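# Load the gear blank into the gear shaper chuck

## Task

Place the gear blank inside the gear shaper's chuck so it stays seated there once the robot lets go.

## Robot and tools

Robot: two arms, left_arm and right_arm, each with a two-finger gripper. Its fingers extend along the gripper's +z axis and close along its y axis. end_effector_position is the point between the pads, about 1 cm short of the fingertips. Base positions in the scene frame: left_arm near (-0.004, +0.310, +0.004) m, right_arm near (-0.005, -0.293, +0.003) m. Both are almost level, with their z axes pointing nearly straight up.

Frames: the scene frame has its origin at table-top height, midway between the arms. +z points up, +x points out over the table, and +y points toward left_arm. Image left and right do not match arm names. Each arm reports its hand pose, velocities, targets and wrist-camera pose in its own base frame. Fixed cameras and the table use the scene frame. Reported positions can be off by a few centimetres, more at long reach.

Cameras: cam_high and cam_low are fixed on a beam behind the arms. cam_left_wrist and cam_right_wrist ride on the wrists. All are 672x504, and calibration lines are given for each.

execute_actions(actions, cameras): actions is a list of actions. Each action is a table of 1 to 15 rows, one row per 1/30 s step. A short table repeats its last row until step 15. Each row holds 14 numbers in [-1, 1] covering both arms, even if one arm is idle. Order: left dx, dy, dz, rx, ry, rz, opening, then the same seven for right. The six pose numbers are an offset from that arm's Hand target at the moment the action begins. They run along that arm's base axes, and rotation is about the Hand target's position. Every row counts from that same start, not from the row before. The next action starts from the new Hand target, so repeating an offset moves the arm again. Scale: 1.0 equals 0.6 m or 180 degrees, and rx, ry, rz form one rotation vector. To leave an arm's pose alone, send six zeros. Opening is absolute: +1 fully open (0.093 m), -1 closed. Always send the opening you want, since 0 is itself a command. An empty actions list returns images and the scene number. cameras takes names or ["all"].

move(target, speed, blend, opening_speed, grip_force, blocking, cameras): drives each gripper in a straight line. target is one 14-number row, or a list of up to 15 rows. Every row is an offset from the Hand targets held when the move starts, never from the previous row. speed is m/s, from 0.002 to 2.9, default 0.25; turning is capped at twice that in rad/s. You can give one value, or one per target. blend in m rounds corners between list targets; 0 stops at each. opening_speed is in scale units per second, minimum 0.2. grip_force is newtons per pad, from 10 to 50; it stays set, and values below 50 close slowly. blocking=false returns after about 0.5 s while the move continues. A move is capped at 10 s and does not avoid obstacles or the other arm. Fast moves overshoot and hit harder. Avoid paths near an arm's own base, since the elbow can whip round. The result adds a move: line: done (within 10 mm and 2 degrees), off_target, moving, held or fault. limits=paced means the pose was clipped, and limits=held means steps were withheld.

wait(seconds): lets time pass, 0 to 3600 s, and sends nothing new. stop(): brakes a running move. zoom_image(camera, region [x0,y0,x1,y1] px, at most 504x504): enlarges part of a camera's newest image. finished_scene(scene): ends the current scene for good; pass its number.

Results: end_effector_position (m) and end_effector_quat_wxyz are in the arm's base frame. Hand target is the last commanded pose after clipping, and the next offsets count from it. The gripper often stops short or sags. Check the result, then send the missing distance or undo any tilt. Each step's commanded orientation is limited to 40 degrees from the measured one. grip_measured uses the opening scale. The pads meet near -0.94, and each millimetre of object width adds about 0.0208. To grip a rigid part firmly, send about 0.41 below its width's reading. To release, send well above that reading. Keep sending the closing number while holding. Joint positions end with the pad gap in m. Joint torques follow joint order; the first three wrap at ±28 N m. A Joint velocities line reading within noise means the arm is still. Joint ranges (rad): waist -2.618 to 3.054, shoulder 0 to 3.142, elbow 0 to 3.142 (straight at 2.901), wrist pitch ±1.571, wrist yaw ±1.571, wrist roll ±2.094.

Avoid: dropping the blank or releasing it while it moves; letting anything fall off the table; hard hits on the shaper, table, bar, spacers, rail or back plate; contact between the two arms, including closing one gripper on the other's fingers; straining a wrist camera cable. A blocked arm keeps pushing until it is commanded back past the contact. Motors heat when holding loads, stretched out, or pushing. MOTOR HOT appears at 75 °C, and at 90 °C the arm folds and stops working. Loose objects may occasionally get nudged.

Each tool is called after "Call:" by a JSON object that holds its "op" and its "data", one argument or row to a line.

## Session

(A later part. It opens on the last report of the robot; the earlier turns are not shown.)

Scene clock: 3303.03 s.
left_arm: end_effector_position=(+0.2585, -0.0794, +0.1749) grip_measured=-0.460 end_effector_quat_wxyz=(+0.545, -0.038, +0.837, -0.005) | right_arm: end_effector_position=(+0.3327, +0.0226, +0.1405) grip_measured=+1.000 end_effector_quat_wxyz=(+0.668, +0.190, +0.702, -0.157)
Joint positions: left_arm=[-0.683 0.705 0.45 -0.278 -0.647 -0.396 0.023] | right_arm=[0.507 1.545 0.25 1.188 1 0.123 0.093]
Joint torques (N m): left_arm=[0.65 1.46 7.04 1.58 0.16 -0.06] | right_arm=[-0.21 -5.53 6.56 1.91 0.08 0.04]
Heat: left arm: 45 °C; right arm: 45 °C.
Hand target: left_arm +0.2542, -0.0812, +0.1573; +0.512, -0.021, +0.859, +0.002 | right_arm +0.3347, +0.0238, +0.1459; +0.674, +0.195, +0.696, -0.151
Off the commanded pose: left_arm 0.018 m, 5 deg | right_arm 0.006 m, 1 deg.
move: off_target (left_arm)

Call:
{"op": "move", "data": {
  "target": [
    [0.003,0.0015,0.018,0.0,0.0,0.0,-0.8,0,0,0,0,0,0,1.0]
  ],
  "speed": 0.06,
  "cameras": ["cam_left_wrist"]
}}

Call:
{"op": "zoom_image", "data": {
  "camera": "cam_left_wrist",
  "region": [242, 384, 422, 504]
}}

Scene clock: 3316.80 s.
left_arm: end_effector_position=(+0.2584, -0.0792, +0.1751) grip_measured=-0.460 end_effector_quat_wxyz=(+0.533, -0.033, +0.846, -0.003) | right_arm: end_effector_position=(+0.3327, +0.0226, +0.1405) grip_measured=+1.000 end_effector_quat_wxyz=(+0.668, +0.190, +0.702, -0.157)
Joint positions: left_arm=[-0.67 0.718 0.478 -0.322 -0.623 -0.396 0.023] | right_arm=[0.507 1.545 0.25 1.188 1 0.123 0.093]
Joint torques (N m): left_arm=[0.65 0.64 8.1 1.74 0.04 0.03] | right_arm=[-0.21 -5.53 6.53 1.91 0.09 0.04]
Heat: left arm: 46 °C; right arm: 45 °C.
Hand target: left_arm +0.2560, -0.0802, +0.1681; +0.512, -0.021, +0.859, +0.002 | right_arm +0.3347, +0.0238, +0.1459; +0.674, +0.195, +0.696, -0.151
Off the commanded pose: left_arm 0.007 m, 3 deg | right_arm 0.006 m, 1 deg.
move: off_target (left_arm)
cam_left_wrist: T_world_to_cam=[[0.06015, -0.99679, 0.05274, -0.10291], [-0.77355, -0.07994, -0.62868, 0.34066], [0.63088, -0.00299, -0.77587, 0.05975]] pos_world=[0.23201, -0.07517, 0.26595]

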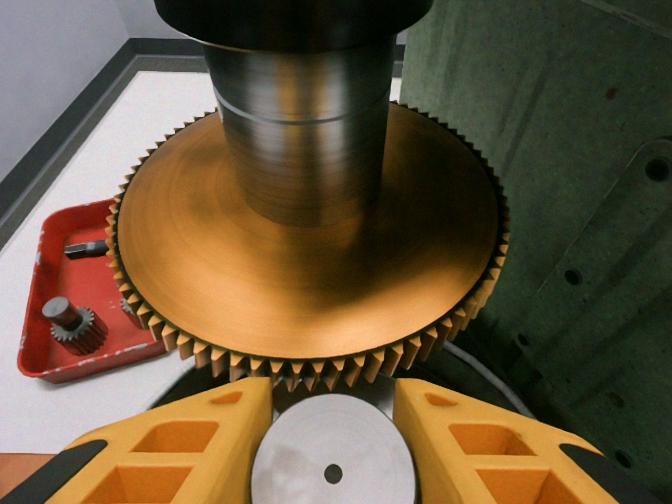

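Scaled by 2.800 from the camera's image (finer frame: 960x720).

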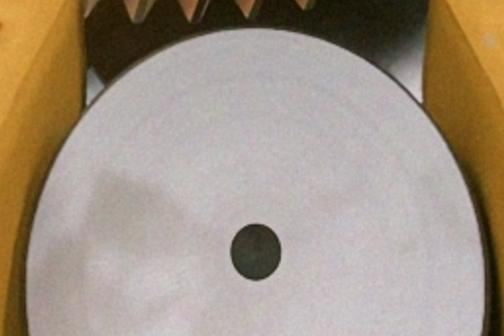

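Call:
{"op": "move", "data": {
  "target": [
    [0.0,0.0042,-0.0017,-0.001,0.0193,-0.0014,-0.8,0,0,0,0,0,0,1.0],
    [0.0,0.0042,-0.0025,0.001,-0.0193,0.0014,-0.8,0,0,0,0,0,0,1.0],
    [0.0,-0.0042,-0.0033,0.001,-0.0193,0.0014,-0.8,0,0,0,0,0,0,1.0],
    [0.0,-0.0042,-0.0042,-0.001,0.0193,-0.0014,-0.8,0,0,0,0,0,0,1.0],
    [0.0,0.0,-0.005,-0.001,0.0193,-0.0014,-0.8,0,0,0,0,0,0,1.0],
    [0.0,0.0,-0.0058,0.001,-0.0193,0.0014,-0.8,0,0,0,0,0,0,1.0],
    [0.0,0.0042,-0.0067,0,0,0,-0.8,0,0,0,0,0,0,1.0],
    [0.0,-0.0042,-0.0067,0,0,0,-0.8,0,0,0,0,0,0,1.0],
    [0.0,0.0,-0.0067,0,0,0,-0.8,0,0,0,0,0,0,1.0]
  ],
  "speed": 0.06,
  "blend": 0.001
}}

Scene clock: 3330.00 s.
left_arm: end_effector_position=(+0.2584, -0.0794, +0.1749) grip_measured=-0.460 end_effector_quat_wxyz=(+0.536, -0.029, +0.844, -0.004) | right_arm: end_effector_position=(+0.3327, +0.0226, +0.1405) grip_measured=+1.000 end_effector_quat_wxyz=(+0.668, +0.190, +0.702, -0.157)
Joint positions: left_arm=[-0.668 0.711 0.469 -0.309 -0.619 -0.384 0.023] | right_arm=[0.507 1.545 0.25 1.188 1 0.123 0.093]
Joint torques (N m): left_arm=[0.51 1.33 7.62 1.77 -0.01 -0.09] | right_arm=[-0.23 -5.56 6.54 1.91 0.08 0.04]
Heat: left arm: 46 °C; right arm: 45 °C.
Hand target: left_arm +0.2559, -0.0802, +0.1641; +0.512, -0.021, +0.859, +0.002 | right_arm +0.3347, +0.0238, +0.1459; +0.674, +0.195, +0.696, -0.151
Off the commanded pose: left_arm 0.011 m, 3 deg | right_arm 0.006 m, 1 deg.
move: off_target (left_arm)

Call:
{"op": "move", "data": {
  "target": [
    [0.0014,0.0016,0,-0.0097,0.0083,0.0056,-0.8,0,0,0,0,0,0,1.0],
    [-0.0014,0.0033,0,-0.0179,-0.0083,0.013,-0.8,0,0,0,0,0,0,1.0],
    [0.0014,0.0033,0,-0.0189,0.0083,0.0118,-0.8,0,0,0,0,0,0,1.0],
    [-0.0014,0.0016,0,-0.0087,-0.0083,0.0068,-0.8,0,0,0,0,0,0,1.0],
    [0.0014,0,0,-0.0005,0.0083,-0.0006,-0.8,0,0,0,0,0,0,1.0],
    [-0.0014,0,0,0.0005,-0.0083,0.0006,-0.8,0,0,0,0,0,0,1.0],
    [0.0014,-0.0016,0,0.0087,0.0083,-0.0068,-0.8,0,0,0,0,0,0,1.0],
    [-0.0014,-0.0016,0,0.0097,-0.0083,-0.0056,-0.8,0,0,0,0,0,0,1.0],
    [0.0014,-0.0033,0,0.0179,0.0083,-0.013,-0.8,0,0,0,0,0,0,1.0],
    [-0.0014,-0.0033,0,0.0189,-0.0083,-0.0118,-0.8,0,0,0,0,0,0,1.0],
    [0,-0.0016,0,0.0092,0,-0.0062,-0.8,0,0,0,0,0,0,1.0],
    [0,0,0,0,0,0,-0.8,0,0,0,0,0,0,1.0]
  ],
  "speed": 0.06,
  "blend": 0.001
}}

Scene clock: 3365.03 s.
left_arm: end_effector_position=(+0.2584, -0.0801, +0.1751) grip_measured=-0.460 end_effector_quat_wxyz=(+0.532, -0.027, +0.847, -0.002) | right_arm: end_effector_position=(+0.3327, +0.0226, +0.1405) grip_measured=+1.000 end_effector_quat_wxyz=(+0.668, +0.190, +0.702, -0.157)
Joint positions: left_arm=[-0.669 0.719 0.48 -0.324 -0.617 -0.385 0.023] | right_arm=[0.507 1.545 0.25 1.188 1 0.123 0.093]
Joint torques (N m): left_arm=[0.62 0.66 6.76 1.93 -0.05 -0.07] | right_arm=[-0.23 -5.5 6.54 1.9 0.08 0.04]
Heat: left arm: 47 °C; right arm: 45 °C.
Hand target: left_arm +0.2560, -0.0802, +0.1641; +0.512, -0.021, +0.859, +0.002 | right_arm +0.3347, +0.0238, +0.1459; +0.674, +0.195, +0.696, -0.151
Off the commanded pose: left_arm 0.011 m, 3 deg | right_arm 0.006 m, 1 deg.
move: off_target (left_arm)

Call:
{"op": "move", "data": {
  "target": [
    [0.0025,0.0,0.0267,0,0,0,-0.8,0,0,0,0,0,0,1.0],
    [0.0025,0.0,0.0267,0,0,0,0.2,0,0,0,0,0,0,1.0]
  ],
  "speed": 0.05,
  "opening_speed": 1.0,
  "cameras": ["cam_left_wrist"]
}}

Scene clock: 3372.40 s.
left_arm: end_effector_position=(+0.2551, -0.0786, +0.1721) grip_measured=+0.198 end_effector_quat_wxyz=(+0.509, -0.021, +0.860, +0.005) | right_arm: end_effector_position=(+0.3327, +0.0226, +0.1405) grip_measured=+1.000 end_effector_quat_wxyz=(+0.668, +0.190, +0.702, -0.157)
Joint positions: left_arm=[-0.661 0.733 0.517 -0.404 -0.596 -0.396 0.055] | right_arm=[0.507 1.545 0.25 1.188 1 0.123 0.093]
Joint torques (N m): left_arm=[0.55 -0.08 9.1 2.21 -0.18 0.08] | right_arm=[-0.24 -5.53 6.53 1.9 0.08 0.03]
Heat: left arm: 47 °C; right arm: 45 °C.
Hand target: left_arm +0.2575, -0.0802, +0.1802; +0.512, -0.021, +0.859, +0.001 | right_arm +0.3347, +0.0238, +0.1459; +0.674, +0.195, +0.696, -0.151
Off the commanded pose: left_arm 0.009 m, 1 deg | right_arm 0.006 m, 1 deg.
move: done
cam_left_wrist: T_world_to_cam=[[0.04875, -0.99848, 0.02574, -0.09456], [-0.8082, -0.05457, -0.58637, 0.33995], [0.58688, 0.00778, -0.80964, 0.07746]] pos_world=[0.2339, -0.07647, 0.26448]

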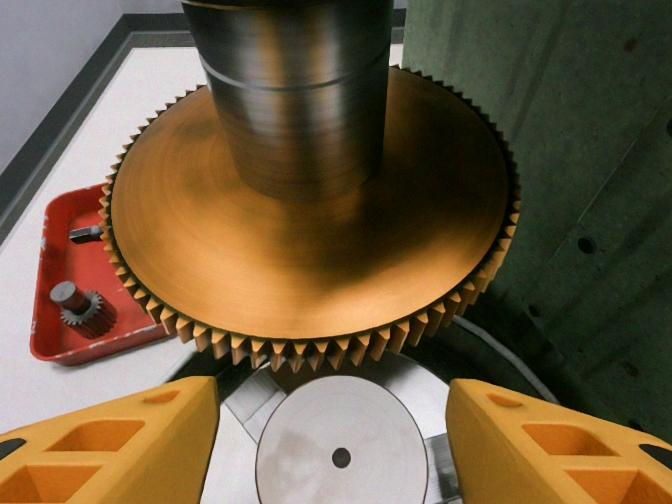

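Call:
{"op": "move", "data": {
  "target": [
    [-0.083,0.0,0.025,0,0,0,0.2,0,0,0,0,0,0,1.0],
    [-0.135,-0.0033,0.015,0.0072,-0.131,0.0095,0.2,0,0,0,0,0,0,1.0]
  ],
  "speed": 0.12,
  "blend": 0.01,
  "cameras": ["cam_left_wrist", "cam_low"]
}}

Call:
{"op": "zoom_image", "data": {
  "camera": "cam_low",
  "region": [602, 0, 672, 120]
}}

Scene clock: 3387.33 s.
left_arm: end_effector_position=(+0.1773, -0.0806, +0.1844) grip_measured=+0.198 end_effector_quat_wxyz=(+0.674, -0.020, +0.738, +0.020) | right_arm: end_effector_position=(+0.3327, +0.0226, +0.1405) grip_measured=+1.000 end_effector_quat_wxyz=(+0.668, +0.190, +0.702, -0.157)
Joint positions: left_arm=[-1.461 0.59 0.363 -0.81 -1.465 -1.033 0.055] | right_arm=[0.507 1.545 0.25 1.188 1 0.123 0.093]
Joint torques (N m): left_arm=[-0.62 1.77 7.24 1.24 -0.68 -0.16] | right_arm=[-0.21 -5.52 6.52 1.91 0.08 0.03]
Heat: left arm: 48 °C; right arm: 45 °C.
Hand target: left_arm +0.1765, -0.0822, +0.1891; +0.677, -0.027, +0.736, +0.015 | right_arm +0.3347, +0.0238, +0.1459; +0.674, +0.195, +0.696, -0.151
Off the commanded pose: left_arm 0.005 m, 1 deg | right_arm 0.006 m, 1 deg.
move: done
cam_left_wrist: T_world_to_cam=[[0.05688, -0.99831, 0.01217, -0.09206], [-0.50717, -0.03939, -0.86094, 0.28271], [0.85997, 0.0428, -0.50855, 0.0319]] pos_world=[0.12119, -0.08214, 0.26074]
Images, in order (width x height): cam_low 672x504, cam_left_wrist 672x504.

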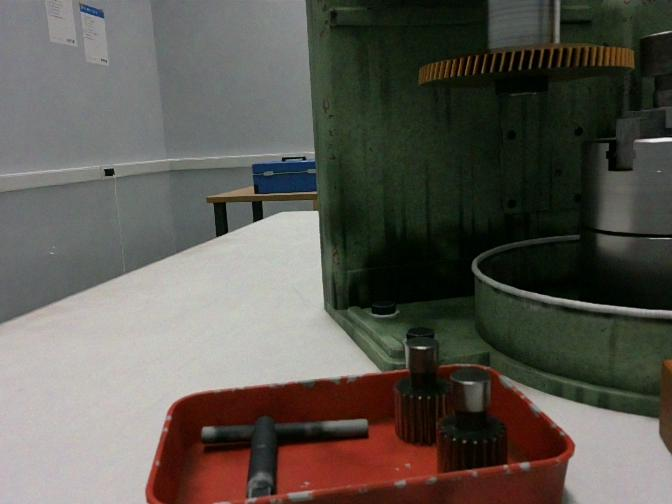

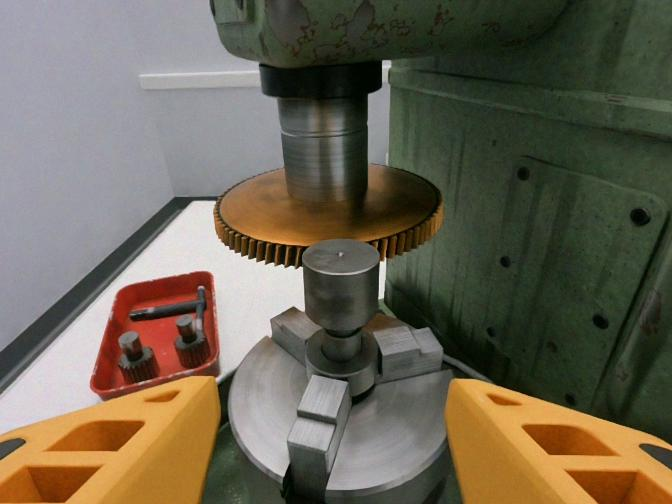

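Scaled by 4.200 from the camera's image (finer frame: 960x720).

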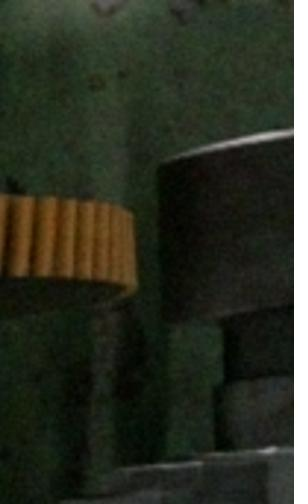

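Call:
{"op": "zoom_image", "data": {
  "camera": "cam_left_wrist",
  "region": [270, 230, 410, 420]
}}

Call:
{"op": "zoom_image", "data": {
  "camera": "cam_left_wrist",
  "region": [300, 310, 384, 394]
}}

Scaled by 2.653 from the camera's image (finer frame: 960x720).

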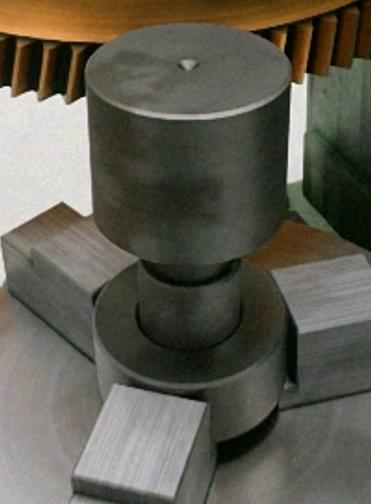

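Scaled by 6.000 from the camera's image (finer frame: 960x720).

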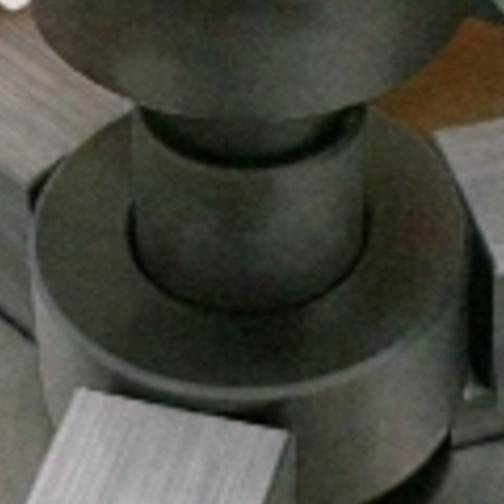

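Call:
{"op": "move", "data": {
  "target": [
    [0.014,0.0,0.038,-0.0079,0.1437,-0.0104,0.2,0,0,0,0,0,0,1.0],
    [0.1387,0.0022,-0.002,-0.0079,0.1437,-0.0104,0.2,0,0,0,0,0,0,1.0],
    [0.1387,0.0022,-0.026,-0.0079,0.1437,-0.0104,0.2,0,0,0,0,0,0,1.0]
  ],
  "speed": [0.15,0.12,0.04],
  "blend": [0.01,0.003,0],
  "cameras": ["cam_left_wrist"]
}}

Scene clock: 3488.60 s.
left_arm: end_effector_position=(+0.2586, -0.0809, +0.1793) grip_measured=+0.198 end_effector_quat_wxyz=(+0.498, -0.025, +0.867, -0.003) | right_arm: end_effector_position=(+0.3327, +0.0226, +0.1405) grip_measured=+1.000 end_effector_quat_wxyz=(+0.668, +0.190, +0.702, -0.157)
Joint positions: left_arm=[-0.64 0.765 0.571 -0.442 -0.56 -0.41 0.055] | right_arm=[0.507 1.545 0.25 1.188 1 0.123 0.093]
Joint torques (N m): left_arm=[0.72 -0.21 5.59 2.44 -0.18 0.13] | right_arm=[-0.21 -5.55 6.52 1.91 0.08 0.04]
Heat: left arm: 47 °C; right arm: 45 °C.
Hand target: left_arm +0.2597, -0.0809, +0.1736; +0.495, -0.020, +0.869, +0.000 | right_arm +0.3347, +0.0238, +0.1459; +0.674, +0.195, +0.696, -0.151
Off the commanded pose: left_arm 0.006 m, 1 deg | right_arm 0.006 m, 1 deg.
move: done
cam_left_wrist: T_world_to_cam=[[0.04829, -0.99788, 0.04357, -0.10021], [-0.82267, -0.06447, -0.56485, 0.34591], [0.56647, -0.00857, -0.82404, 0.08769]] pos_world=[0.23974, -0.07694, 0.27201]

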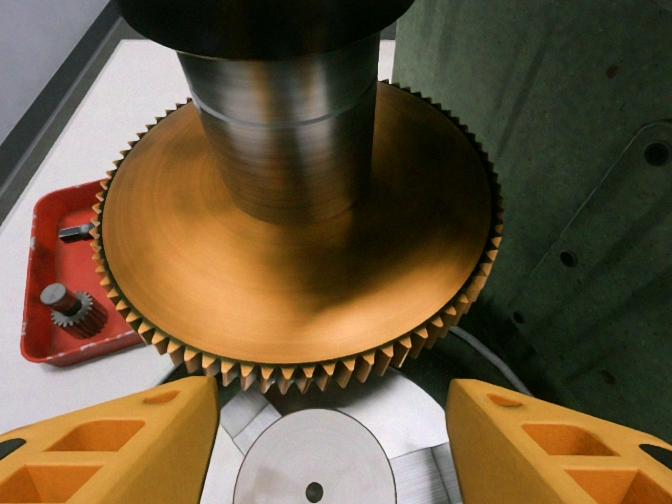

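Call:
{"op": "zoom_image", "data": {
  "camera": "cam_left_wrist",
  "region": [216, 384, 456, 504]
}}

Scaled by 2.100 from the camera's image (finer frame: 960x720).

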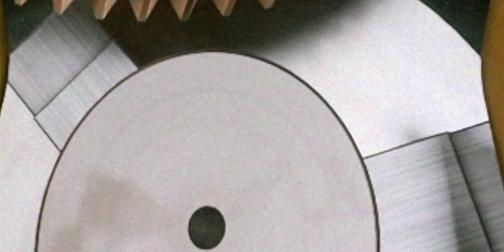

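Call:
{"op": "move", "data": {
  "target": [
    [-0.001,0.0065,-0.0042,0,0,0,0.2,0,0,0,0,0,0,1.0],
    [-0.001,0.0065,-0.011,0,0,0,0.2,0,0,0,0,0,0,1.0]
  ],
  "speed": 0.04,
  "blend": 0.001,
  "cameras": ["cam_left_wrist"]
}}

Scene clock: 3512.47 s.
left_arm: end_effector_position=(+0.2590, -0.0775, +0.1684) grip_measured=+0.198 end_effector_quat_wxyz=(+0.492, -0.023, +0.870, +0.001) | right_arm: end_effector_position=(+0.3327, +0.0226, +0.1405) grip_measured=+1.000 end_effector_quat_wxyz=(+0.668, +0.190, +0.702, -0.157)
Joint positions: left_arm=[-0.619 0.765 0.538 -0.419 -0.544 -0.396 0.055] | right_arm=[0.507 1.545 0.25 1.188 1 0.123 0.093]
Joint torques (N m): left_arm=[0.66 -1.7 5.68 2.46 -0.18 0.14] | right_arm=[-0.24 -5.53 6.56 1.91 0.08 0.04]
Heat: left arm: 47 °C; right arm: 45 °C.
Hand target: left_arm +0.2591, -0.0770, +0.1669; +0.495, -0.020, +0.869, +0.000 | right_arm +0.3347, +0.0238, +0.1459; +0.674, +0.195, +0.696, -0.151
Off the commanded pose: left_arm 0.002 m, 0 deg | right_arm 0.006 m, 1 deg.
move: done
cam_left_wrist: T_world_to_cam=[[0.04938, -0.99825, 0.03269, -0.09479], [-0.83046, -0.05922, -0.55392, 0.34085], [0.55489, 0.00021, -0.83193, 0.08359]] pos_world=[0.24135, -0.07446, 0.26145]

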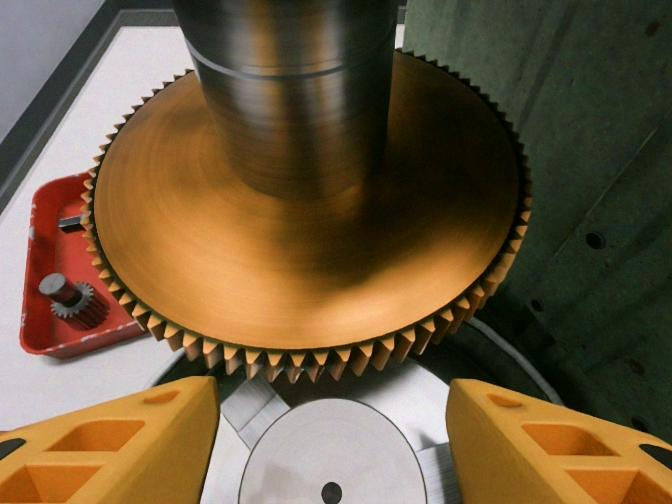

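Call:
{"op": "move", "data": {
  "target": [0.0,0.0,0.0167,0,0,0,0.2,0,0,0,0,0,0,1.0],
  "speed": 0.06
}}

Scene clock: 3527.97 s.
left_arm: end_effector_position=(+0.2574, -0.0763, +0.1658) grip_measured=+0.198 end_effector_quat_wxyz=(+0.487, -0.021, +0.873, +0.005) | right_arm: end_effector_position=(+0.3327, +0.0226, +0.1405) grip_measured=+1.000 end_effector_quat_wxyz=(+0.668, +0.190, +0.702, -0.157)
Joint positions: left_arm=[-0.619 0.765 0.538 -0.434 -0.544 -0.395 0.055] | right_arm=[0.507 1.545 0.25 1.188 1 0.123 0.093]
Joint torques (N m): left_arm=[0.68 -1.68 8.98 2.17 -0.16 0.14] | right_arm=[-0.21 -5.53 6.53 1.9 0.08 0.04]
Heat: left arm: 47 °C; right arm: 45 °C.
Hand target: left_arm +0.2591, -0.0770, +0.1769; +0.495, -0.020, +0.869, +0.000 | right_arm +0.3347, +0.0238, +0.1459; +0.674, +0.195, +0.696, -0.151
Off the commanded pose: left_arm 0.011 m, 1 deg | right_arm 0.006 m, 1 deg.
move: off_target (left_arm)

Call:
{"op": "move", "data": {
  "target": [0.0,0.0,0.01,0,0,0,0.2,0,0,0,0,0,0,1.0],
  "speed": 0.06
}}

Scene clock: 3530.50 s.
left_arm: end_effector_position=(+0.2574, -0.0764, +0.1720) grip_measured=+0.198 end_effector_quat_wxyz=(+0.488, -0.020, +0.873, +0.005) | right_arm: end_effector_position=(+0.3327, +0.0226, +0.1405) grip_measured=+1.000 end_effector_quat_wxyz=(+0.668, +0.190, +0.702, -0.157)
Joint positions: left_arm=[-0.619 0.765 0.562 -0.457 -0.544 -0.394 0.055] | right_arm=[0.507 1.545 0.25 1.188 1 0.123 0.093]
Joint torques (N m): left_arm=[0.7 -1.51 9.05 2.19 -0.19 0.14] | right_arm=[-0.23 -5.55 6.52 1.91 0.08 0.04]
Heat: left arm: 47 °C; right arm: 45 °C.
Hand target: left_arm +0.2591, -0.0770, +0.1830; +0.495, -0.020, +0.869, +0.000 | right_arm +0.3347, +0.0238, +0.1459; +0.674, +0.195, +0.696, -0.151
Off the commanded pose: left_arm 0.011 m, 1 deg | right_arm 0.006 m, 1 deg.
move: off_target (left_arm)

Call:
{"op": "move", "data": {
  "target": [0.0,0.0,0.0,0,0,0,-0.8,0,0,0,0,0,0,1.0],
  "speed": 0.06,
  "opening_speed": 0.6,
  "cameras": ["cam_left_wrist"]
}}

Call:
{"op": "zoom_image", "data": {
  "camera": "cam_left_wrist",
  "region": [242, 384, 422, 504]
}}

Scene clock: 3536.90 s.
left_arm: end_effector_position=(+0.2572, -0.0787, +0.1719) grip_measured=-0.448 end_effector_quat_wxyz=(+0.486, -0.018, +0.874, -0.001) | right_arm: end_effector_position=(+0.3327, +0.0226, +0.1405) grip_measured=+1.000 end_effector_quat_wxyz=(+0.668, +0.190, +0.702, -0.157)
Joint positions: left_arm=[-0.619 0.765 0.563 -0.456 -0.53 -0.394 0.024] | right_arm=[0.507 1.545 0.25 1.188 1 0.123 0.093]
Joint torques (N m): left_arm=[0.68 -1.42 8.96 2.14 -0.33 0.12] | right_arm=[-0.21 -5.52 6.53 1.91 0.08 0.04]
Heat: left arm: 48 °C; right arm: 45 °C.
Hand target: left_arm +0.2591, -0.0770, +0.1829; +0.495, -0.020, +0.869, +0.000 | right_arm +0.3347, +0.0238, +0.1459; +0.674, +0.195, +0.696, -0.151
Off the commanded pose: left_arm 0.011 m, 1 deg | right_arm 0.006 m, 1 deg.
move: done
cam_left_wrist: T_world_to_cam=[[0.03803, -0.99879, 0.03116, -0.09297], [-0.83911, -0.04885, -0.54176, 0.34218], [0.54263, -0.00555, -0.83995, 0.09155]] pos_world=[0.24099, -0.07564, 0.26517]

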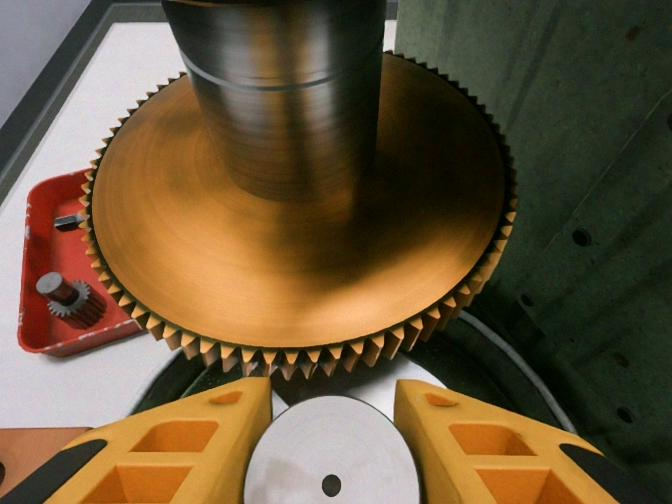

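Scaled by 2.800 from the camera's image (finer frame: 960x720).

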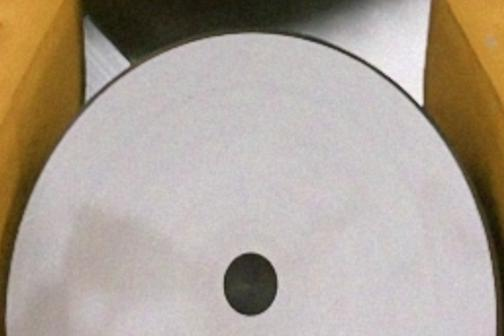

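Call:
{"op": "move", "data": {
  "target": [-0.0027,-0.002,-0.0215,0,0,0,-0.8,0,0,0,0,0,0,1.0],
  "speed": 0.04
}}

Scene clock: 3550.07 s.
left_arm: end_effector_position=(+0.2573, -0.0789, +0.1719) grip_measured=-0.457 end_effector_quat_wxyz=(+0.490, -0.019, +0.872, -0.004) | right_arm: end_effector_position=(+0.3327, +0.0226, +0.1405) grip_measured=+1.000 end_effector_quat_wxyz=(+0.668, +0.190, +0.702, -0.157)
Joint positions: left_arm=[-0.62 0.758 0.554 -0.443 -0.532 -0.396 0.023] | right_arm=[0.507 1.545 0.25 1.188 1 0.123 0.093]
Joint torques (N m): left_arm=[-0.43 -1.31 5.37 2.49 -0.41 0.05] | right_arm=[-0.24 -5.5 6.53 1.91 0.08 0.04]
Heat: left arm: 47 °C; right arm: 45 °C.
Hand target: left_arm +0.2575, -0.0782, +0.1701; +0.495, -0.020, +0.869, +0.000 | right_arm +0.3347, +0.0238, +0.1459; +0.674, +0.195, +0.696, -0.151
Off the commanded pose: left_arm 0.002 m, 1 deg | right_arm 0.006 m, 1 deg.
move: done

Call:
{"op": "move", "data": {
  "target": [
    [-0.003,0.0,-0.003,0.0009,-0.0165,0.0012,-0.8,0,0,0,0,0,0,1.0],
    [-0.004,0.0,-0.008,0.0013,-0.022,0.0016,-0.8,0,0,0,0,0,0,1.0]
  ],
  "speed": 0.04,
  "blend": 0.001
}}

Scene clock: 3556.20 s.
left_arm: end_effector_position=(+0.2562, -0.0796, +0.1713) grip_measured=-0.458 end_effector_quat_wxyz=(+0.526, -0.027, +0.850, -0.007) | right_arm: end_effector_position=(+0.3327, +0.0226, +0.1405) grip_measured=+1.000 end_effector_quat_wxyz=(+0.668, +0.190, +0.702, -0.157)
Joint positions: left_arm=[-0.662 0.708 0.474 -0.338 -0.597 -0.393 0.023] | right_arm=[0.507 1.545 0.25 1.188 1 0.123 0.093]
Joint torques (N m): left_arm=[-0.4 -0.72 5.09 2.44 -0.39 0.13] | right_arm=[-0.24 -5.55 6.53 1.91 0.08 0.03]
Heat: left arm: 47 °C; right arm: 45 °C.
Hand target: left_arm +0.2551, -0.0782, +0.1653; +0.525, -0.021, +0.851, +0.003 | right_arm +0.3347, +0.0238, +0.1459; +0.674, +0.195, +0.696, -0.151
Off the commanded pose: left_arm 0.006 m, 1 deg | right_arm 0.006 m, 1 deg.
move: done

Call:
{"op": "move", "data": {
  "target": [
    [0.002,-0.001,-0.003,0.0049,0.011,-0.0045,-0.8,0,0,0,0,0,0,1.0],
    [0.003,-0.001,-0.006,0.0045,0.0193,-0.0051,-0.8,0,0,0,0,0,0,1.0]
  ],
  "speed": 0.03,
  "blend": 0.001
}}

Scene clock: 3565.23 s.
left_arm: end_effector_position=(+0.2569, -0.0794, +0.1704) grip_measured=-0.458 end_effector_quat_wxyz=(+0.517, -0.022, +0.856, -0.005) | right_arm: end_effector_position=(+0.3327, +0.0226, +0.1405) grip_measured=+1.000 end_effector_quat_wxyz=(+0.668, +0.190, +0.702, -0.157)
Joint positions: left_arm=[-0.648 0.72 0.489 -0.357 -0.576 -0.385 0.023] | right_arm=[0.507 1.545 0.25 1.188 1 0.123 0.093]
Joint torques (N m): left_arm=[1.26 1.57 7.43 2.01 -0.04 0.15] | right_arm=[-0.24 -5.53 6.53 1.92 0.08 0.04]
Heat: left arm: 47 °C; right arm: 45 °C.
Hand target: left_arm +0.2569, -0.0788, +0.1616; +0.498, -0.010, +0.867, +0.005 | right_arm +0.3347, +0.0238, +0.1459; +0.674, +0.195, +0.696, -0.151
Off the commanded pose: left_arm 0.009 m, 3 deg | right_arm 0.006 m, 1 deg.
move: off_target (left_arm)

Call:
{"op": "move", "data": {
  "target": [
    [0.0023,0,-0.001,-0.0009,0.0165,-0.0012,-0.8,0,0,0,0,0,0,1.0],
    [0.0023,-0.0012,-0.002,0.006,0.0165,-0.0059,-0.8,0,0,0,0,0,0,1.0],
    [0,-0.0012,-0.002,0.0069,0,-0.0047,-0.8,0,0,0,0,0,0,1.0],
    [-0.0015,0,-0.003,0.0006,-0.011,0.0008,-0.8,0,0,0,0,0,0,1.0],
    [0,0.0012,-0.003,-0.0069,0,0.0047,-0.8,0,0,0,0,0,0,1.0],
    [0.0023,0.0012,-0.003,-0.0078,0.0165,0.0035,-0.8,0,0,0,0,0,0,1.0],
    [0.0023,0,-0.004,-0.0009,0.0165,-0.0012,-0.8,0,0,0,0,0,0,1.0],
    [0.0008,0,-0.004,-0.0003,0.0055,-0.0004,-0.8,0,0,0,0,0,0,1.0]
  ],
  "speed": 0.04,
  "blend": 0.001
}}

Scene clock: 3579.73 s.
left_arm: end_effector_position=(+0.2582, -0.0793, +0.1702) grip_measured=-0.459 end_effector_quat_wxyz=(+0.499, -0.022, +0.867, -0.008) | right_arm: end_effector_position=(+0.3327, +0.0226, +0.1405) grip_measured=+1.000 end_effector_quat_wxyz=(+0.668, +0.190, +0.702, -0.157)
Joint positions: left_arm=[-0.622 0.747 0.528 -0.405 -0.536 -0.393 0.023] | right_arm=[0.507 1.545 0.25 1.188 1 0.123 0.093]
Joint torques (N m): left_arm=[-0.2 0.13 4.71 2.43 -0.31 0.2] | right_arm=[-0.23 -5.53 6.53 1.9 0.08 0.03]
Heat: left arm: 47 °C; right arm: 45 °C.
Hand target: left_arm +0.2573, -0.0787, +0.1592; +0.491, -0.010, +0.871, +0.005 | right_arm +0.3347, +0.0238, +0.1459; +0.674, +0.195, +0.696, -0.151
Off the commanded pose: left_arm 0.011 m, 2 deg | right_arm 0.006 m, 1 deg.
move: off_target (left_arm)

Call:
{"op": "execute_actions", "data": {
  "actions": [],
  "cameras": ["cam_left_wrist"]
}}

Call:
{"op": "zoom_image", "data": {
  "camera": "cam_left_wrist",
  "region": [242, 384, 422, 504]
}}

Scene clock: 3587.37 s.
left_arm: end_effector_position=(+0.2582, -0.0793, +0.1702) grip_measured=-0.459 end_effector_quat_wxyz=(+0.499, -0.022, +0.867, -0.008) | right_arm: end_effector_position=(+0.3327, +0.0226, +0.1405) grip_measured=+1.000 end_effector_quat_wxyz=(+0.668, +0.190, +0.702, -0.157)
Joint positions: left_arm=[-0.622 0.747 0.528 -0.405 -0.536 -0.393 0.023] | right_arm=[0.507 1.545 0.25 1.188 1 0.123 0.093]
Joint velocities: within noise
Joint torques (N m): left_arm=[-0.23 0.08 4.71 2.42 -0.3 0.19] | right_arm=[-0.21 -5.52 6.52 1.91 0.09 0.03]
Heat: left arm: 47 °C; right arm: 45 °C.
Hand target: left_arm +0.2573, -0.0787, +0.1592; +0.491, -0.010, +0.871, +0.005 | right_arm +0.3347, +0.0238, +0.1459; +0.674, +0.195, +0.696, -0.151
Tool commands: left_gripper/opening=-0.8 right_gripper/opening=+1.0
Off the commanded pose: left_arm 0.011 m, 2 deg | right_arm 0.006 m, 1 deg.
camera_calibration:
cam_left_wrist: T_world_to_cam=[[0.03787, -0.99817, 0.04714, -0.09614], [-0.82302, -0.05791, -0.56505, 0.34121], [0.56675, -0.0174, -0.82371, 0.07961]] pos_world=[0.23935, -0.07482, 0.26291]
Images, in order (width x height): cam_left_wrist 672x504.

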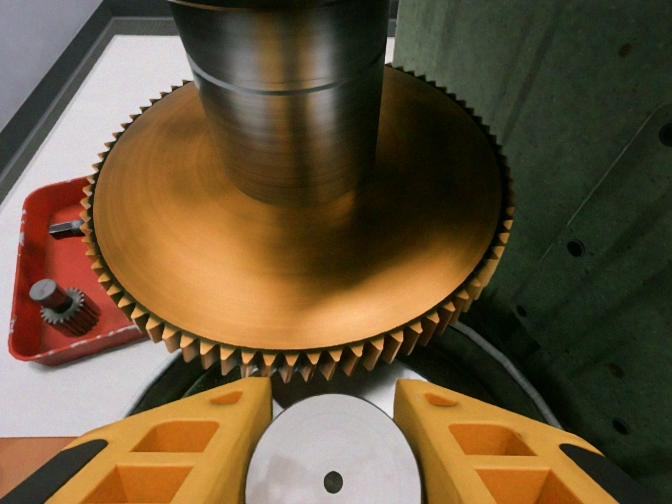

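Scaled by 2.800 from the camera's image (finer frame: 960x720).

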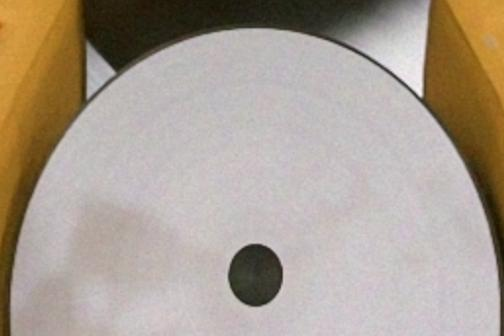

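Call:
{"op": "move", "data": {
  "target": [
    [-0.002,0.0,0.0,0.0006,-0.011,0.0008,-0.8,0,0,0,0,0,0,1.0],
    [-0.004,0.0,0.0,0.0012,-0.022,0.0016,-0.8,0,0,0,0,0,0,1.0],
    [-0.0045,0.0,-0.002,0.0014,-0.0248,0.0018,-0.8,0,0,0,0,0,0,1.0]
  ],
  "speed": 0.02,
  "blend": 0.001
}}

Scene clock: 3598.53 s.
left_arm: end_effector_position=(+0.2585, -0.0804, +0.1710) grip_measured=-0.459 end_effector_quat_wxyz=(+0.536, -0.025, +0.844, -0.007) | right_arm: end_effector_position=(+0.3327, +0.0226, +0.1405) grip_measured=+1.000 end_effector_quat_wxyz=(+0.668, +0.190, +0.702, -0.157)
Joint positions: left_arm=[-0.664 0.706 0.45 -0.287 -0.606 -0.373 0.023] | right_arm=[0.507 1.545 0.25 1.188 1 0.123 0.093]
Joint torques (N m): left_arm=[-0.59 -0.47 4.77 2.2 -0.29 0.15] | right_arm=[-0.23 -5.55 6.54 1.91 0.08 0.04]
Heat: left arm: 46 °C; right arm: 45 °C.
Hand target: left_arm +0.2547, -0.0788, +0.1580; +0.525, -0.012, +0.851, +0.007 | right_arm +0.3347, +0.0238, +0.1459; +0.674, +0.195, +0.696, -0.151
Off the commanded pose: left_arm 0.014 m, 3 deg | right_arm 0.006 m, 1 deg.
move: off_target (left_arm)

Call:
{"op": "move", "data": {
  "target": [
    [-0.004,0.001,0.0,0.0,0.0,0.0,-0.8,0,0,0,0,0,0,1.0],
    [-0.006,0.001,-0.002,0.0,0.0,0.0,-0.8,0,0,0,0,0,0,1.0]
  ],
  "speed": 0.02,
  "blend": 0.001
}}

Scene clock: 3603.97 s.
left_arm: end_effector_position=(+0.2578, -0.0803, +0.1722) grip_measured=-0.459 end_effector_quat_wxyz=(+0.542, -0.026, +0.840, -0.007) | right_arm: end_effector_position=(+0.3327, +0.0226, +0.1405) grip_measured=+1.000 end_effector_quat_wxyz=(+0.668, +0.190, +0.702, -0.157)
Joint positions: left_arm=[-0.672 0.696 0.442 -0.277 -0.618 -0.372 0.023] | right_arm=[0.507 1.545 0.25 1.188 1 0.123 0.093]
Joint torques (N m): left_arm=[-0.91 -1.06 4.74 1.93 -0.27 0.06] | right_arm=[-0.2 -5.52 6.54 1.91 0.09 0.04]
Heat: left arm: 46 °C; right arm: 45 °C.
Hand target: left_arm +0.2510, -0.0782, +0.1568; +0.524, -0.012, +0.851, +0.007 | right_arm +0.3347, +0.0238, +0.1459; +0.674, +0.195, +0.696, -0.151
Off the commanded pose: left_arm 0.017 m, 3 deg | right_arm 0.006 m, 1 deg.
move: off_target (left_arm); blend cut to 0.0008 m at target 1

Call:
{"op": "move", "data": {
  "target": [
    [0.0092,-0.001,0.0103,-0.0005,0.0083,-0.0006,-0.8,0,0,0,0,0,0,1.0],
    [0.0092,0.0009,0.0083,-0.0005,0.0077,0.0272,-0.8,0,0,0,0,0,0,1.0],
    [0.0092,-0.0029,0.0063,-0.0005,0.0089,-0.0284,-0.8,0,0,0,0,0,0,1.0],
    [0.0092,0.0009,0.0043,-0.0005,0.0077,0.0272,-0.8,0,0,0,0,0,0,1.0],
    [0.0092,-0.0029,0.0033,-0.0005,0.0089,-0.0284,-0.8,0,0,0,0,0,0,1.0],
    [0.0092,0.0009,0.0023,-0.0005,0.0077,0.0272,-0.8,0,0,0,0,0,0,1.0],
    [0.0092,-0.0029,0.0013,-0.0005,0.0089,-0.0284,-0.8,0,0,0,0,0,0,1.0],
    [0.0092,-0.001,0.0013,-0.0005,0.0083,-0.0006,-0.8,0,0,0,0,0,0,1.0]
  ],
  "speed": 0.1,
  "blend": 0.001,
  "cameras": ["cam_left_wrist"]
}}

Call:
{"op": "zoom_image", "data": {
  "camera": "cam_left_wrist",
  "region": [242, 384, 422, 504]
}}

Scene clock: 3625.90 s.
left_arm: end_effector_position=(+0.2596, -0.0809, +0.1705) grip_measured=-0.459 end_effector_quat_wxyz=(+0.534, -0.012, +0.845, -0.007) | right_arm: end_effector_position=(+0.3327, +0.0226, +0.1405) grip_measured=+1.000 end_effector_quat_wxyz=(+0.668, +0.190, +0.702, -0.157)
Joint positions: left_arm=[-0.645 0.704 0.449 -0.282 -0.575 -0.34 0.023] | right_arm=[0.507 1.545 0.25 1.188 1 0.123 0.093]
Joint torques (N m): left_arm=[-0.49 1.36 6.72 1.89 -0.33 -0.17] | right_arm=[-0.24 -5.52 6.54 1.91 0.08 0.04]
Heat: left arm: 46 °C; right arm: 45 °C.
Hand target: left_arm +0.2566, -0.0787, +0.1577; +0.513, -0.011, +0.858, +0.006 | right_arm +0.3347, +0.0238, +0.1459; +0.674, +0.195, +0.696, -0.151
Off the commanded pose: left_arm 0.013 m, 3 deg | right_arm 0.006 m, 1 deg.
move: off_target (left_arm)
cam_left_wrist: T_world_to_cam=[[0.01888, -0.99911, 0.03776, -0.09141], [-0.77417, -0.03851, -0.63181, 0.34272], [0.6327, -0.0173, -0.7742, 0.05357]] pos_world=[0.23315, -0.0772, 0.26146]

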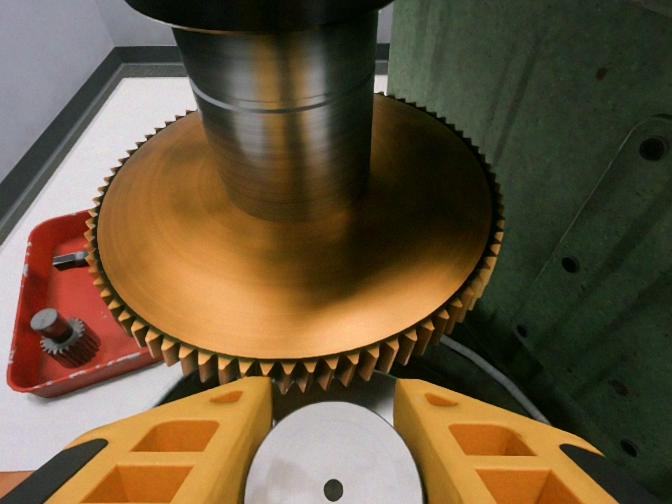

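Scaled by 2.800 from the camera's image (finer frame: 960x720).

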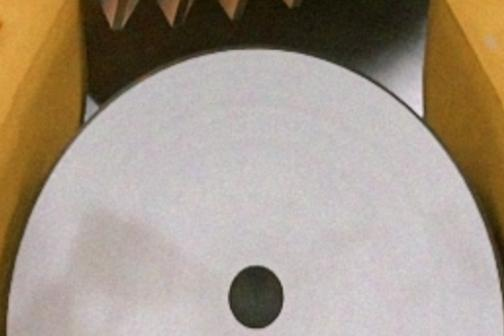

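Call:
{"op": "move", "data": {
  "target": [
    [-0.0033,0.0,0.006,0,0,0,-0.8,0,0,0,0,0,0,1.0],
    [-0.0033,0.0019,0.006,0,-0.0006,0.0278,-0.8,0,0,0,0,0,0,1.0],
    [-0.0033,-0.0019,0.005,0,0.0006,-0.0278,-0.8,0,0,0,0,0,0,1.0],
    [-0.0033,0.0019,0.004,0,-0.0006,0.0278,-0.8,0,0,0,0,0,0,1.0],
    [-0.0033,-0.0019,0.003,0,0.0006,-0.0278,-0.8,0,0,0,0,0,0,1.0],
    [-0.0033,0.0019,0.002,0,-0.0006,0.0278,-0.8,0,0,0,0,0,0,1.0],
    [-0.0033,-0.0019,0.001,0,0.0006,-0.0278,-0.8,0,0,0,0,0,0,1.0],
    [-0.0033,0.0,0.0,0,0,0,-0.8,0,0,0,0,0,0,1.0]
  ],
  "speed": 0.1,
  "blend": 0.001,
  "cameras": ["cam_left_wrist"]
}}

Call:
{"op": "zoom_image", "data": {
  "camera": "cam_left_wrist",
  "region": [242, 384, 422, 504]
}}

Scene clock: 3649.50 s.
left_arm: end_effector_position=(+0.2593, -0.0810, +0.1706) grip_measured=-0.459 end_effector_quat_wxyz=(+0.534, -0.012, +0.845, -0.006) | right_arm: end_effector_position=(+0.3327, +0.0226, +0.1405) grip_measured=+1.000 end_effector_quat_wxyz=(+0.668, +0.190, +0.702, -0.157)
Joint positions: left_arm=[-0.651 0.705 0.449 -0.283 -0.582 -0.343 0.023] | right_arm=[0.507 1.545 0.25 1.188 1 0.123 0.093]
Joint torques (N m): left_arm=[-0.81 0.69 6.6 1.8 -0.32 -0.18] | right_arm=[-0.23 -5.53 6.54 1.91 0.08 0.04]
Heat: left arm: 46 °C; right arm: 45 °C.
Hand target: left_arm +0.2546, -0.0788, +0.1576; +0.513, -0.011, +0.858, +0.006 | right_arm +0.3347, +0.0238, +0.1459; +0.674, +0.195, +0.696, -0.151
Off the commanded pose: left_arm 0.014 m, 3 deg | right_arm 0.006 m, 1 deg.
move: off_target (left_arm)
cam_left_wrist: T_world_to_cam=[[0.02082, -0.99912, 0.0363, -0.09178], [-0.77343, -0.0391, -0.63268, 0.3424], [0.63354, -0.0149, -0.77356, 0.05365]] pos_world=[0.23275, -0.07751, 0.26146]

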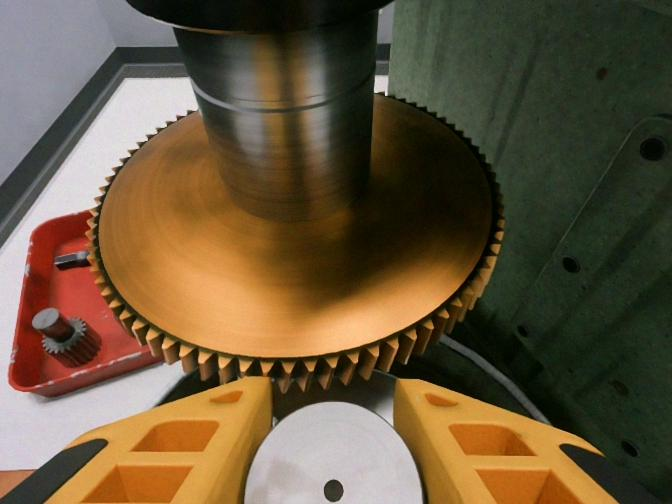

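Scaled by 2.800 from the camera's image (finer frame: 960x720).

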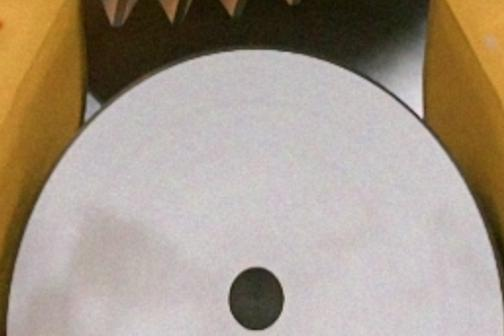

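Call:
{"op": "move", "data": {
  "target": [
    [0.0057,0.0,0.03,0,0,0,-0.8,0,0,0,0,0,0,1.0],
    [0.0057,0.0,0.03,0,0,0,0.2,0,0,0,0,0,0,1.0],
    [-0.078,0.0,0.055,0,0,0,0.2,0,0,0,0,0,0,1.0],
    [-0.1302,-0.0057,0.0525,0.0072,-0.131,0.0095,0.2,0,0,0,0,0,0,1.0]
  ],
  "speed": [0.06,0.06,0.12,0.15],
  "blend": [0,0,0.01,0],
  "opening_speed": 1.5,
  "cameras": ["cam_left_wrist", "cam_low"]
}}

Call:
{"op": "zoom_image", "data": {
  "camera": "cam_low",
  "region": [602, 0, 672, 120]
}}

Call:
{"op": "zoom_image", "data": {
  "camera": "cam_left_wrist",
  "region": [270, 230, 410, 420]
}}

Scene clock: 3707.77 s.
left_arm: end_effector_position=(+0.1773, -0.0806, +0.1837) grip_measured=+0.198 end_effector_quat_wxyz=(+0.675, -0.010, +0.737, +0.027) | right_arm: end_effector_position=(+0.3327, +0.0226, +0.1405) grip_measured=+1.000 end_effector_quat_wxyz=(+0.668, +0.190, +0.702, -0.157)
Joint positions: left_arm=[-1.462 0.575 0.35 -0.784 -1.467 -0.98 0.055] | right_arm=[0.507 1.545 0.25 1.188 1 0.123 0.093]
Joint torques (N m): left_arm=[-0.55 1.81 7.49 1.25 -0.68 -0.19] | right_arm=[-0.23 -5.53 6.53 1.9 0.08 0.04]
Heat: left arm: 47 °C; right arm: 45 °C.
Hand target: left_arm +0.1765, -0.0822, +0.1891; +0.678, -0.019, +0.735, +0.021 | right_arm +0.3347, +0.0238, +0.1459; +0.674, +0.195, +0.696, -0.151
Off the commanded pose: left_arm 0.006 m, 1 deg | right_arm 0.006 m, 1 deg.
move: done
cam_left_wrist: T_world_to_cam=[[0.05305, -0.99853, -0.01109, -0.08705], [-0.50498, -0.01724, -0.86296, 0.28376], [0.8615, 0.05138, -0.50515, 0.03137]] pos_world=[0.12089, -0.08364, 0.25975]
Images, in order (width x height): cam_low 672x504, cam_left_wrist 672x504.

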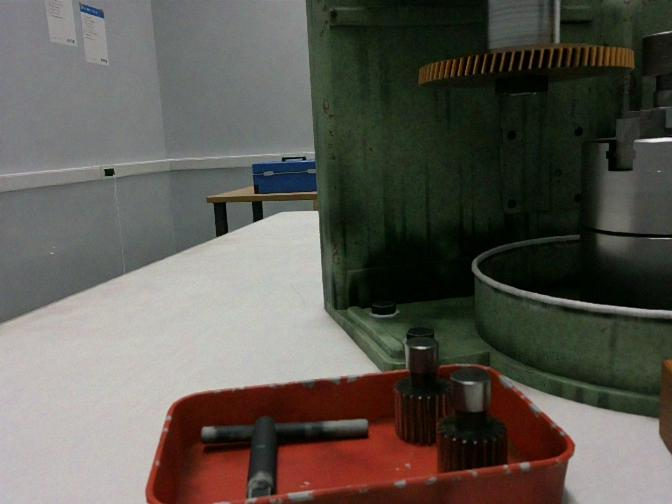

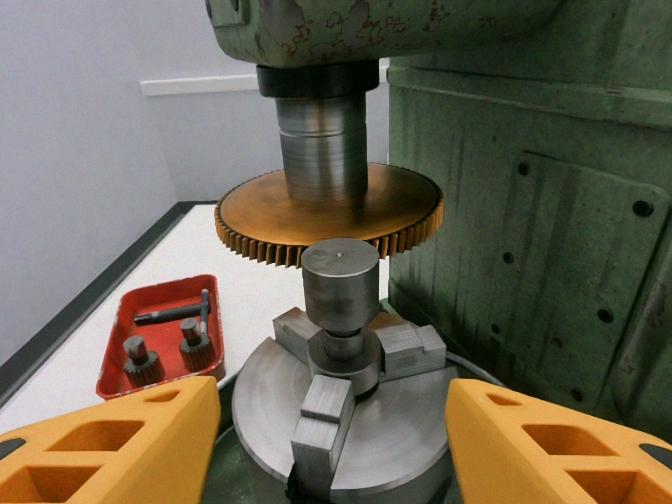

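Scaled by 4.200 from the camera's image (finer frame: 960x720).

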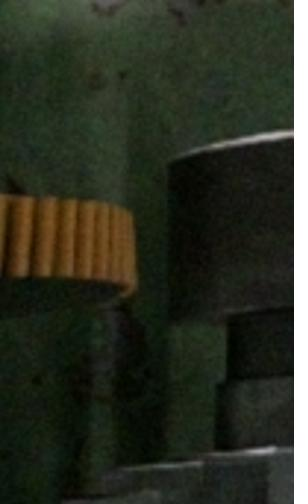

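Scaled by 2.653 from the camera's image (finer frame: 960x720).

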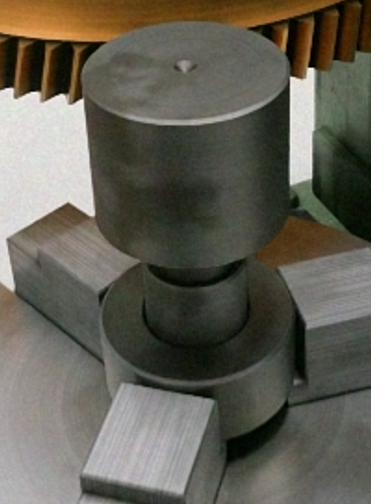

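Call:
{"op": "zoom_image", "data": {
  "camera": "cam_left_wrist",
  "region": [300, 310, 384, 394]
}}

Call:
{"op": "zoom_image", "data": {
  "camera": "cam_low",
  "region": [632, 60, 672, 120]
}}

Scaled by 6.000 from the camera's image (finer frame: 960x720).

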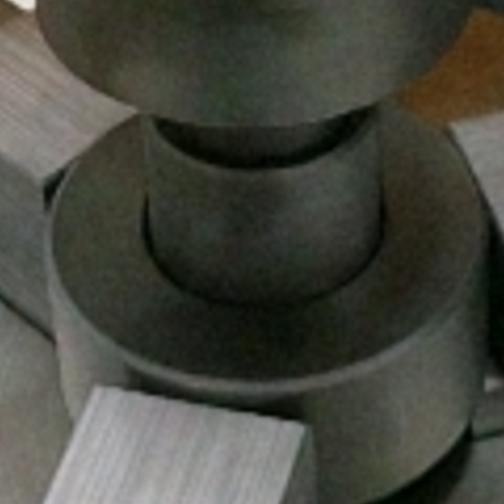

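Scaled by 8.400 from the camera's image (finer frame: 960x720).

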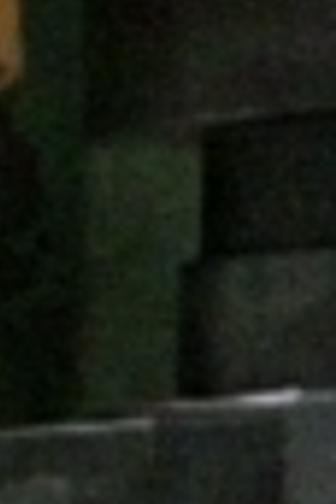

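Call:
{"op": "zoom_image", "data": {
  "camera": "cam_left_wrist",
  "region": [262, 90, 382, 210]
}}

Call:
{"op": "zoom_image", "data": {
  "camera": "cam_left_wrist",
  "region": [290, 230, 390, 330]
}}

Scaled by 4.200 from the camera's image (finer frame: 960x720).

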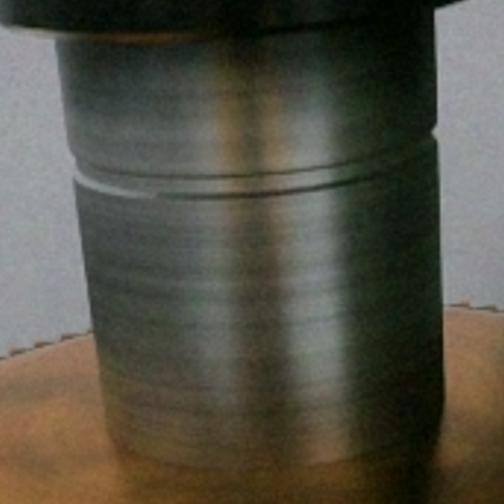

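Scaled by 5.040 from the camera's image (finer frame: 960x720).

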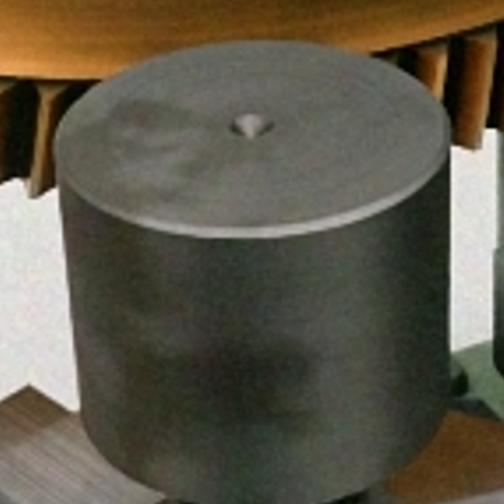

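Call:
{"op": "move", "data": {
  "target": [
    [0.014, 0.003, 0.038, -0.0079, 0.1437, -0.0104, 0.2, 0,0,0,0,0,0,1.0],
    [0.1387, 0.0073, 0.0, -0.0079, 0.1437, -0.0104, 0.2, 0,0,0,0,0,0,1.0],
    [0.1387, 0.0073, -0.026, -0.0079, 0.1437, -0.0104, 0.2, 0,0,0,0,0,0,1.0]
  ],
  "speed": [0.15, 0.12, 0.04],
  "blend": [0.01, 0.003, 0],
  "cameras": ["cam_left_wrist"]
}}

Scene clock: 3917.30 s.
left_arm: end_effector_position=(+0.2585, -0.0777, +0.1793) grip_measured=+0.198 end_effector_quat_wxyz=(+0.500, -0.016, +0.866, +0.001) | right_arm: end_effector_position=(+0.3327, +0.0226, +0.1405) grip_measured=+1.000 end_effector_quat_wxyz=(+0.668, +0.190, +0.702, -0.157)
Joint positions: left_arm=[-0.622 0.749 0.562 -0.438 -0.546 -0.374 0.055] | right_arm=[0.507 1.545 0.25 1.188 1 0.123 0.093]
Joint torques (N m): left_arm=[0.66 0.01 5.59 2.47 -0.17 0.12] | right_arm=[-0.23 -5.52 6.53 1.91 0.08 0.04]
Heat: left arm: 47 °C; right arm: 45 °C.
Hand target: left_arm +0.2597, -0.0778, +0.1735; +0.496, -0.010, +0.868, +0.005 | right_arm +0.3347, +0.0238, +0.1459; +0.674, +0.195, +0.696, -0.151
Off the commanded pose: left_arm 0.006 m, 1 deg | right_arm 0.006 m, 1 deg.
move: done
cam_left_wrist: T_world_to_cam=[[0.03682, -0.99897, 0.02644, -0.09108], [-0.82115, -0.04532, -0.56892, 0.34794], [0.56953, -0.00077, -0.82197, 0.08731]] pos_world=[0.23934, -0.07515, 0.27212]

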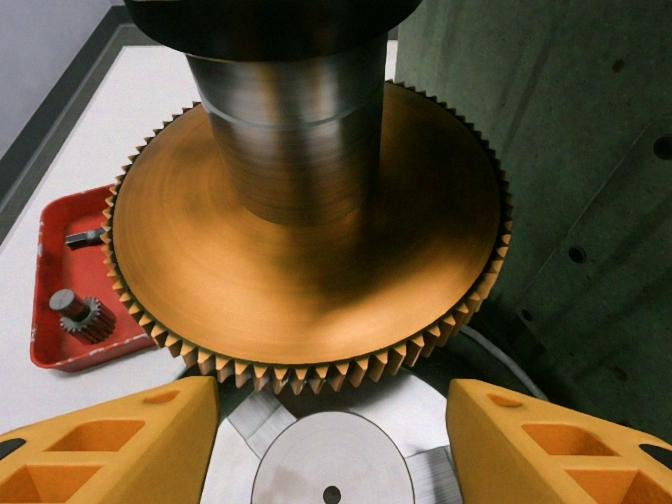

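Call:
{"op": "move", "data": {
  "target": [
    [0, 0, -0.0133, -0.0023, 0, 0.0016, 0.2, 0,0,0,0,0,0,1.0],
    [0, 0, -0.0133, -0.0023, 0, 0.0016, -0.8, 0,0,0,0,0,0,1.0]
  ],
  "speed": [0.04, 0.04],
  "opening_speed": 0.8,
  "cameras": ["cam_left_wrist"]
}}

Scene clock: 3931.57 s.
left_arm: end_effector_position=(+0.2585, -0.0796, +0.1705) grip_measured=-0.526 end_effector_quat_wxyz=(+0.498, -0.015, +0.867, -0.003) | right_arm: end_effector_position=(+0.3327, +0.0226, +0.1405) grip_measured=+1.000 end_effector_quat_wxyz=(+0.668, +0.190, +0.702, -0.157)
Joint positions: left_arm=[-0.622 0.75 0.53 -0.406 -0.536 -0.377 0.02] | right_arm=[0.507 1.545 0.25 1.188 1 0.123 0.093]
Joint torques (N m): left_arm=[0.69 -0.14 5.6 2.45 -0.28 0.08] | right_arm=[-0.24 -5.52 6.53 1.91 0.08 0.03]
Heat: left arm: 46 °C; right arm: 45 °C.
Hand target: left_arm +0.2597, -0.0778, +0.1656; +0.496, -0.014, +0.868, +0.003 | right_arm +0.3347, +0.0238, +0.1459; +0.674, +0.195, +0.696, -0.151
Off the commanded pose: left_arm 0.005 m, 1 deg | right_arm 0.006 m, 1 deg.
move: done
cam_left_wrist: T_world_to_cam=[[0.02979, -0.999, 0.03326, -0.09214], [-0.82403, -0.04337, -0.56488, 0.343], [0.56576, -0.01058, -0.8245, 0.08066]] pos_world=[0.23975, -0.07632, 0.26332]

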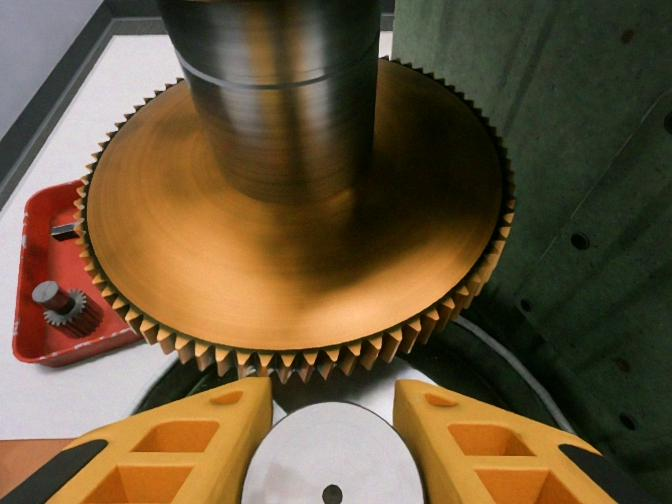

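Call:
{"op": "move", "data": {
  "target": [
    [0, 0, 0.004, 0, 0, 0, 0.1, 0,0,0,0,0,0,1.0],
    [-0.0075, 0, 0.010, 0, 0, 0, 0.1, 0,0,0,0,0,0,1.0],
    [-0.0075, 0, 0.0, 0, 0, 0, 0.1, 0,0,0,0,0,0,1.0]
  ],
  "speed": [0.04, 0.04, 0.04],
  "blend": [0, 0.002, 0],
  "opening_speed": 1.5,
  "cameras": ["cam_left_wrist"]
}}

Scene clock: 3950.17 s.
left_arm: end_effector_position=(+0.2574, -0.0792, +0.1692) grip_measured=+0.098 end_effector_quat_wxyz=(+0.496, -0.013, +0.868, +0.000) | right_arm: end_effector_position=(+0.3327, +0.0226, +0.1405) grip_measured=+1.000 end_effector_quat_wxyz=(+0.668, +0.190, +0.702, -0.157)
Joint positions: left_arm=[-0.627 0.75 0.53 -0.415 -0.542 -0.377 0.05] | right_arm=[0.507 1.545 0.25 1.188 1 0.123 0.093]
Joint torques (N m): left_arm=[-0.55 -1.8 5.41 2.31 -0.36 -0.04] | right_arm=[-0.21 -5.5 6.54 1.91 0.08 0.03]
Heat: left arm: 46 °C; right arm: 45 °C.
Hand target: left_arm +0.2552, -0.0778, +0.1656; +0.496, -0.014, +0.868, +0.003 | right_arm +0.3347, +0.0238, +0.1459; +0.674, +0.195, +0.696, -0.151
Off the commanded pose: left_arm 0.004 m, 0 deg | right_arm 0.006 m, 1 deg.
move: done
cam_left_wrist: T_world_to_cam=[[0.03031, -0.99924, 0.02467, -0.09029], [-0.82694, -0.03894, -0.56094, 0.34175], [0.56148, -0.0034, -0.82749, 0.08243]] pos_world=[0.23906, -0.07663, 0.26214]

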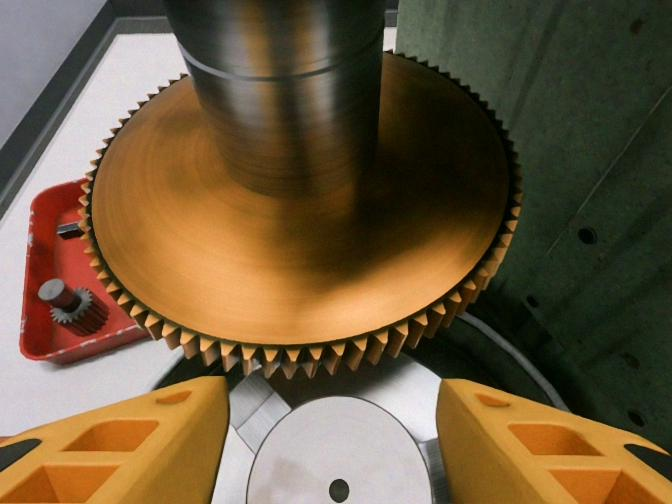

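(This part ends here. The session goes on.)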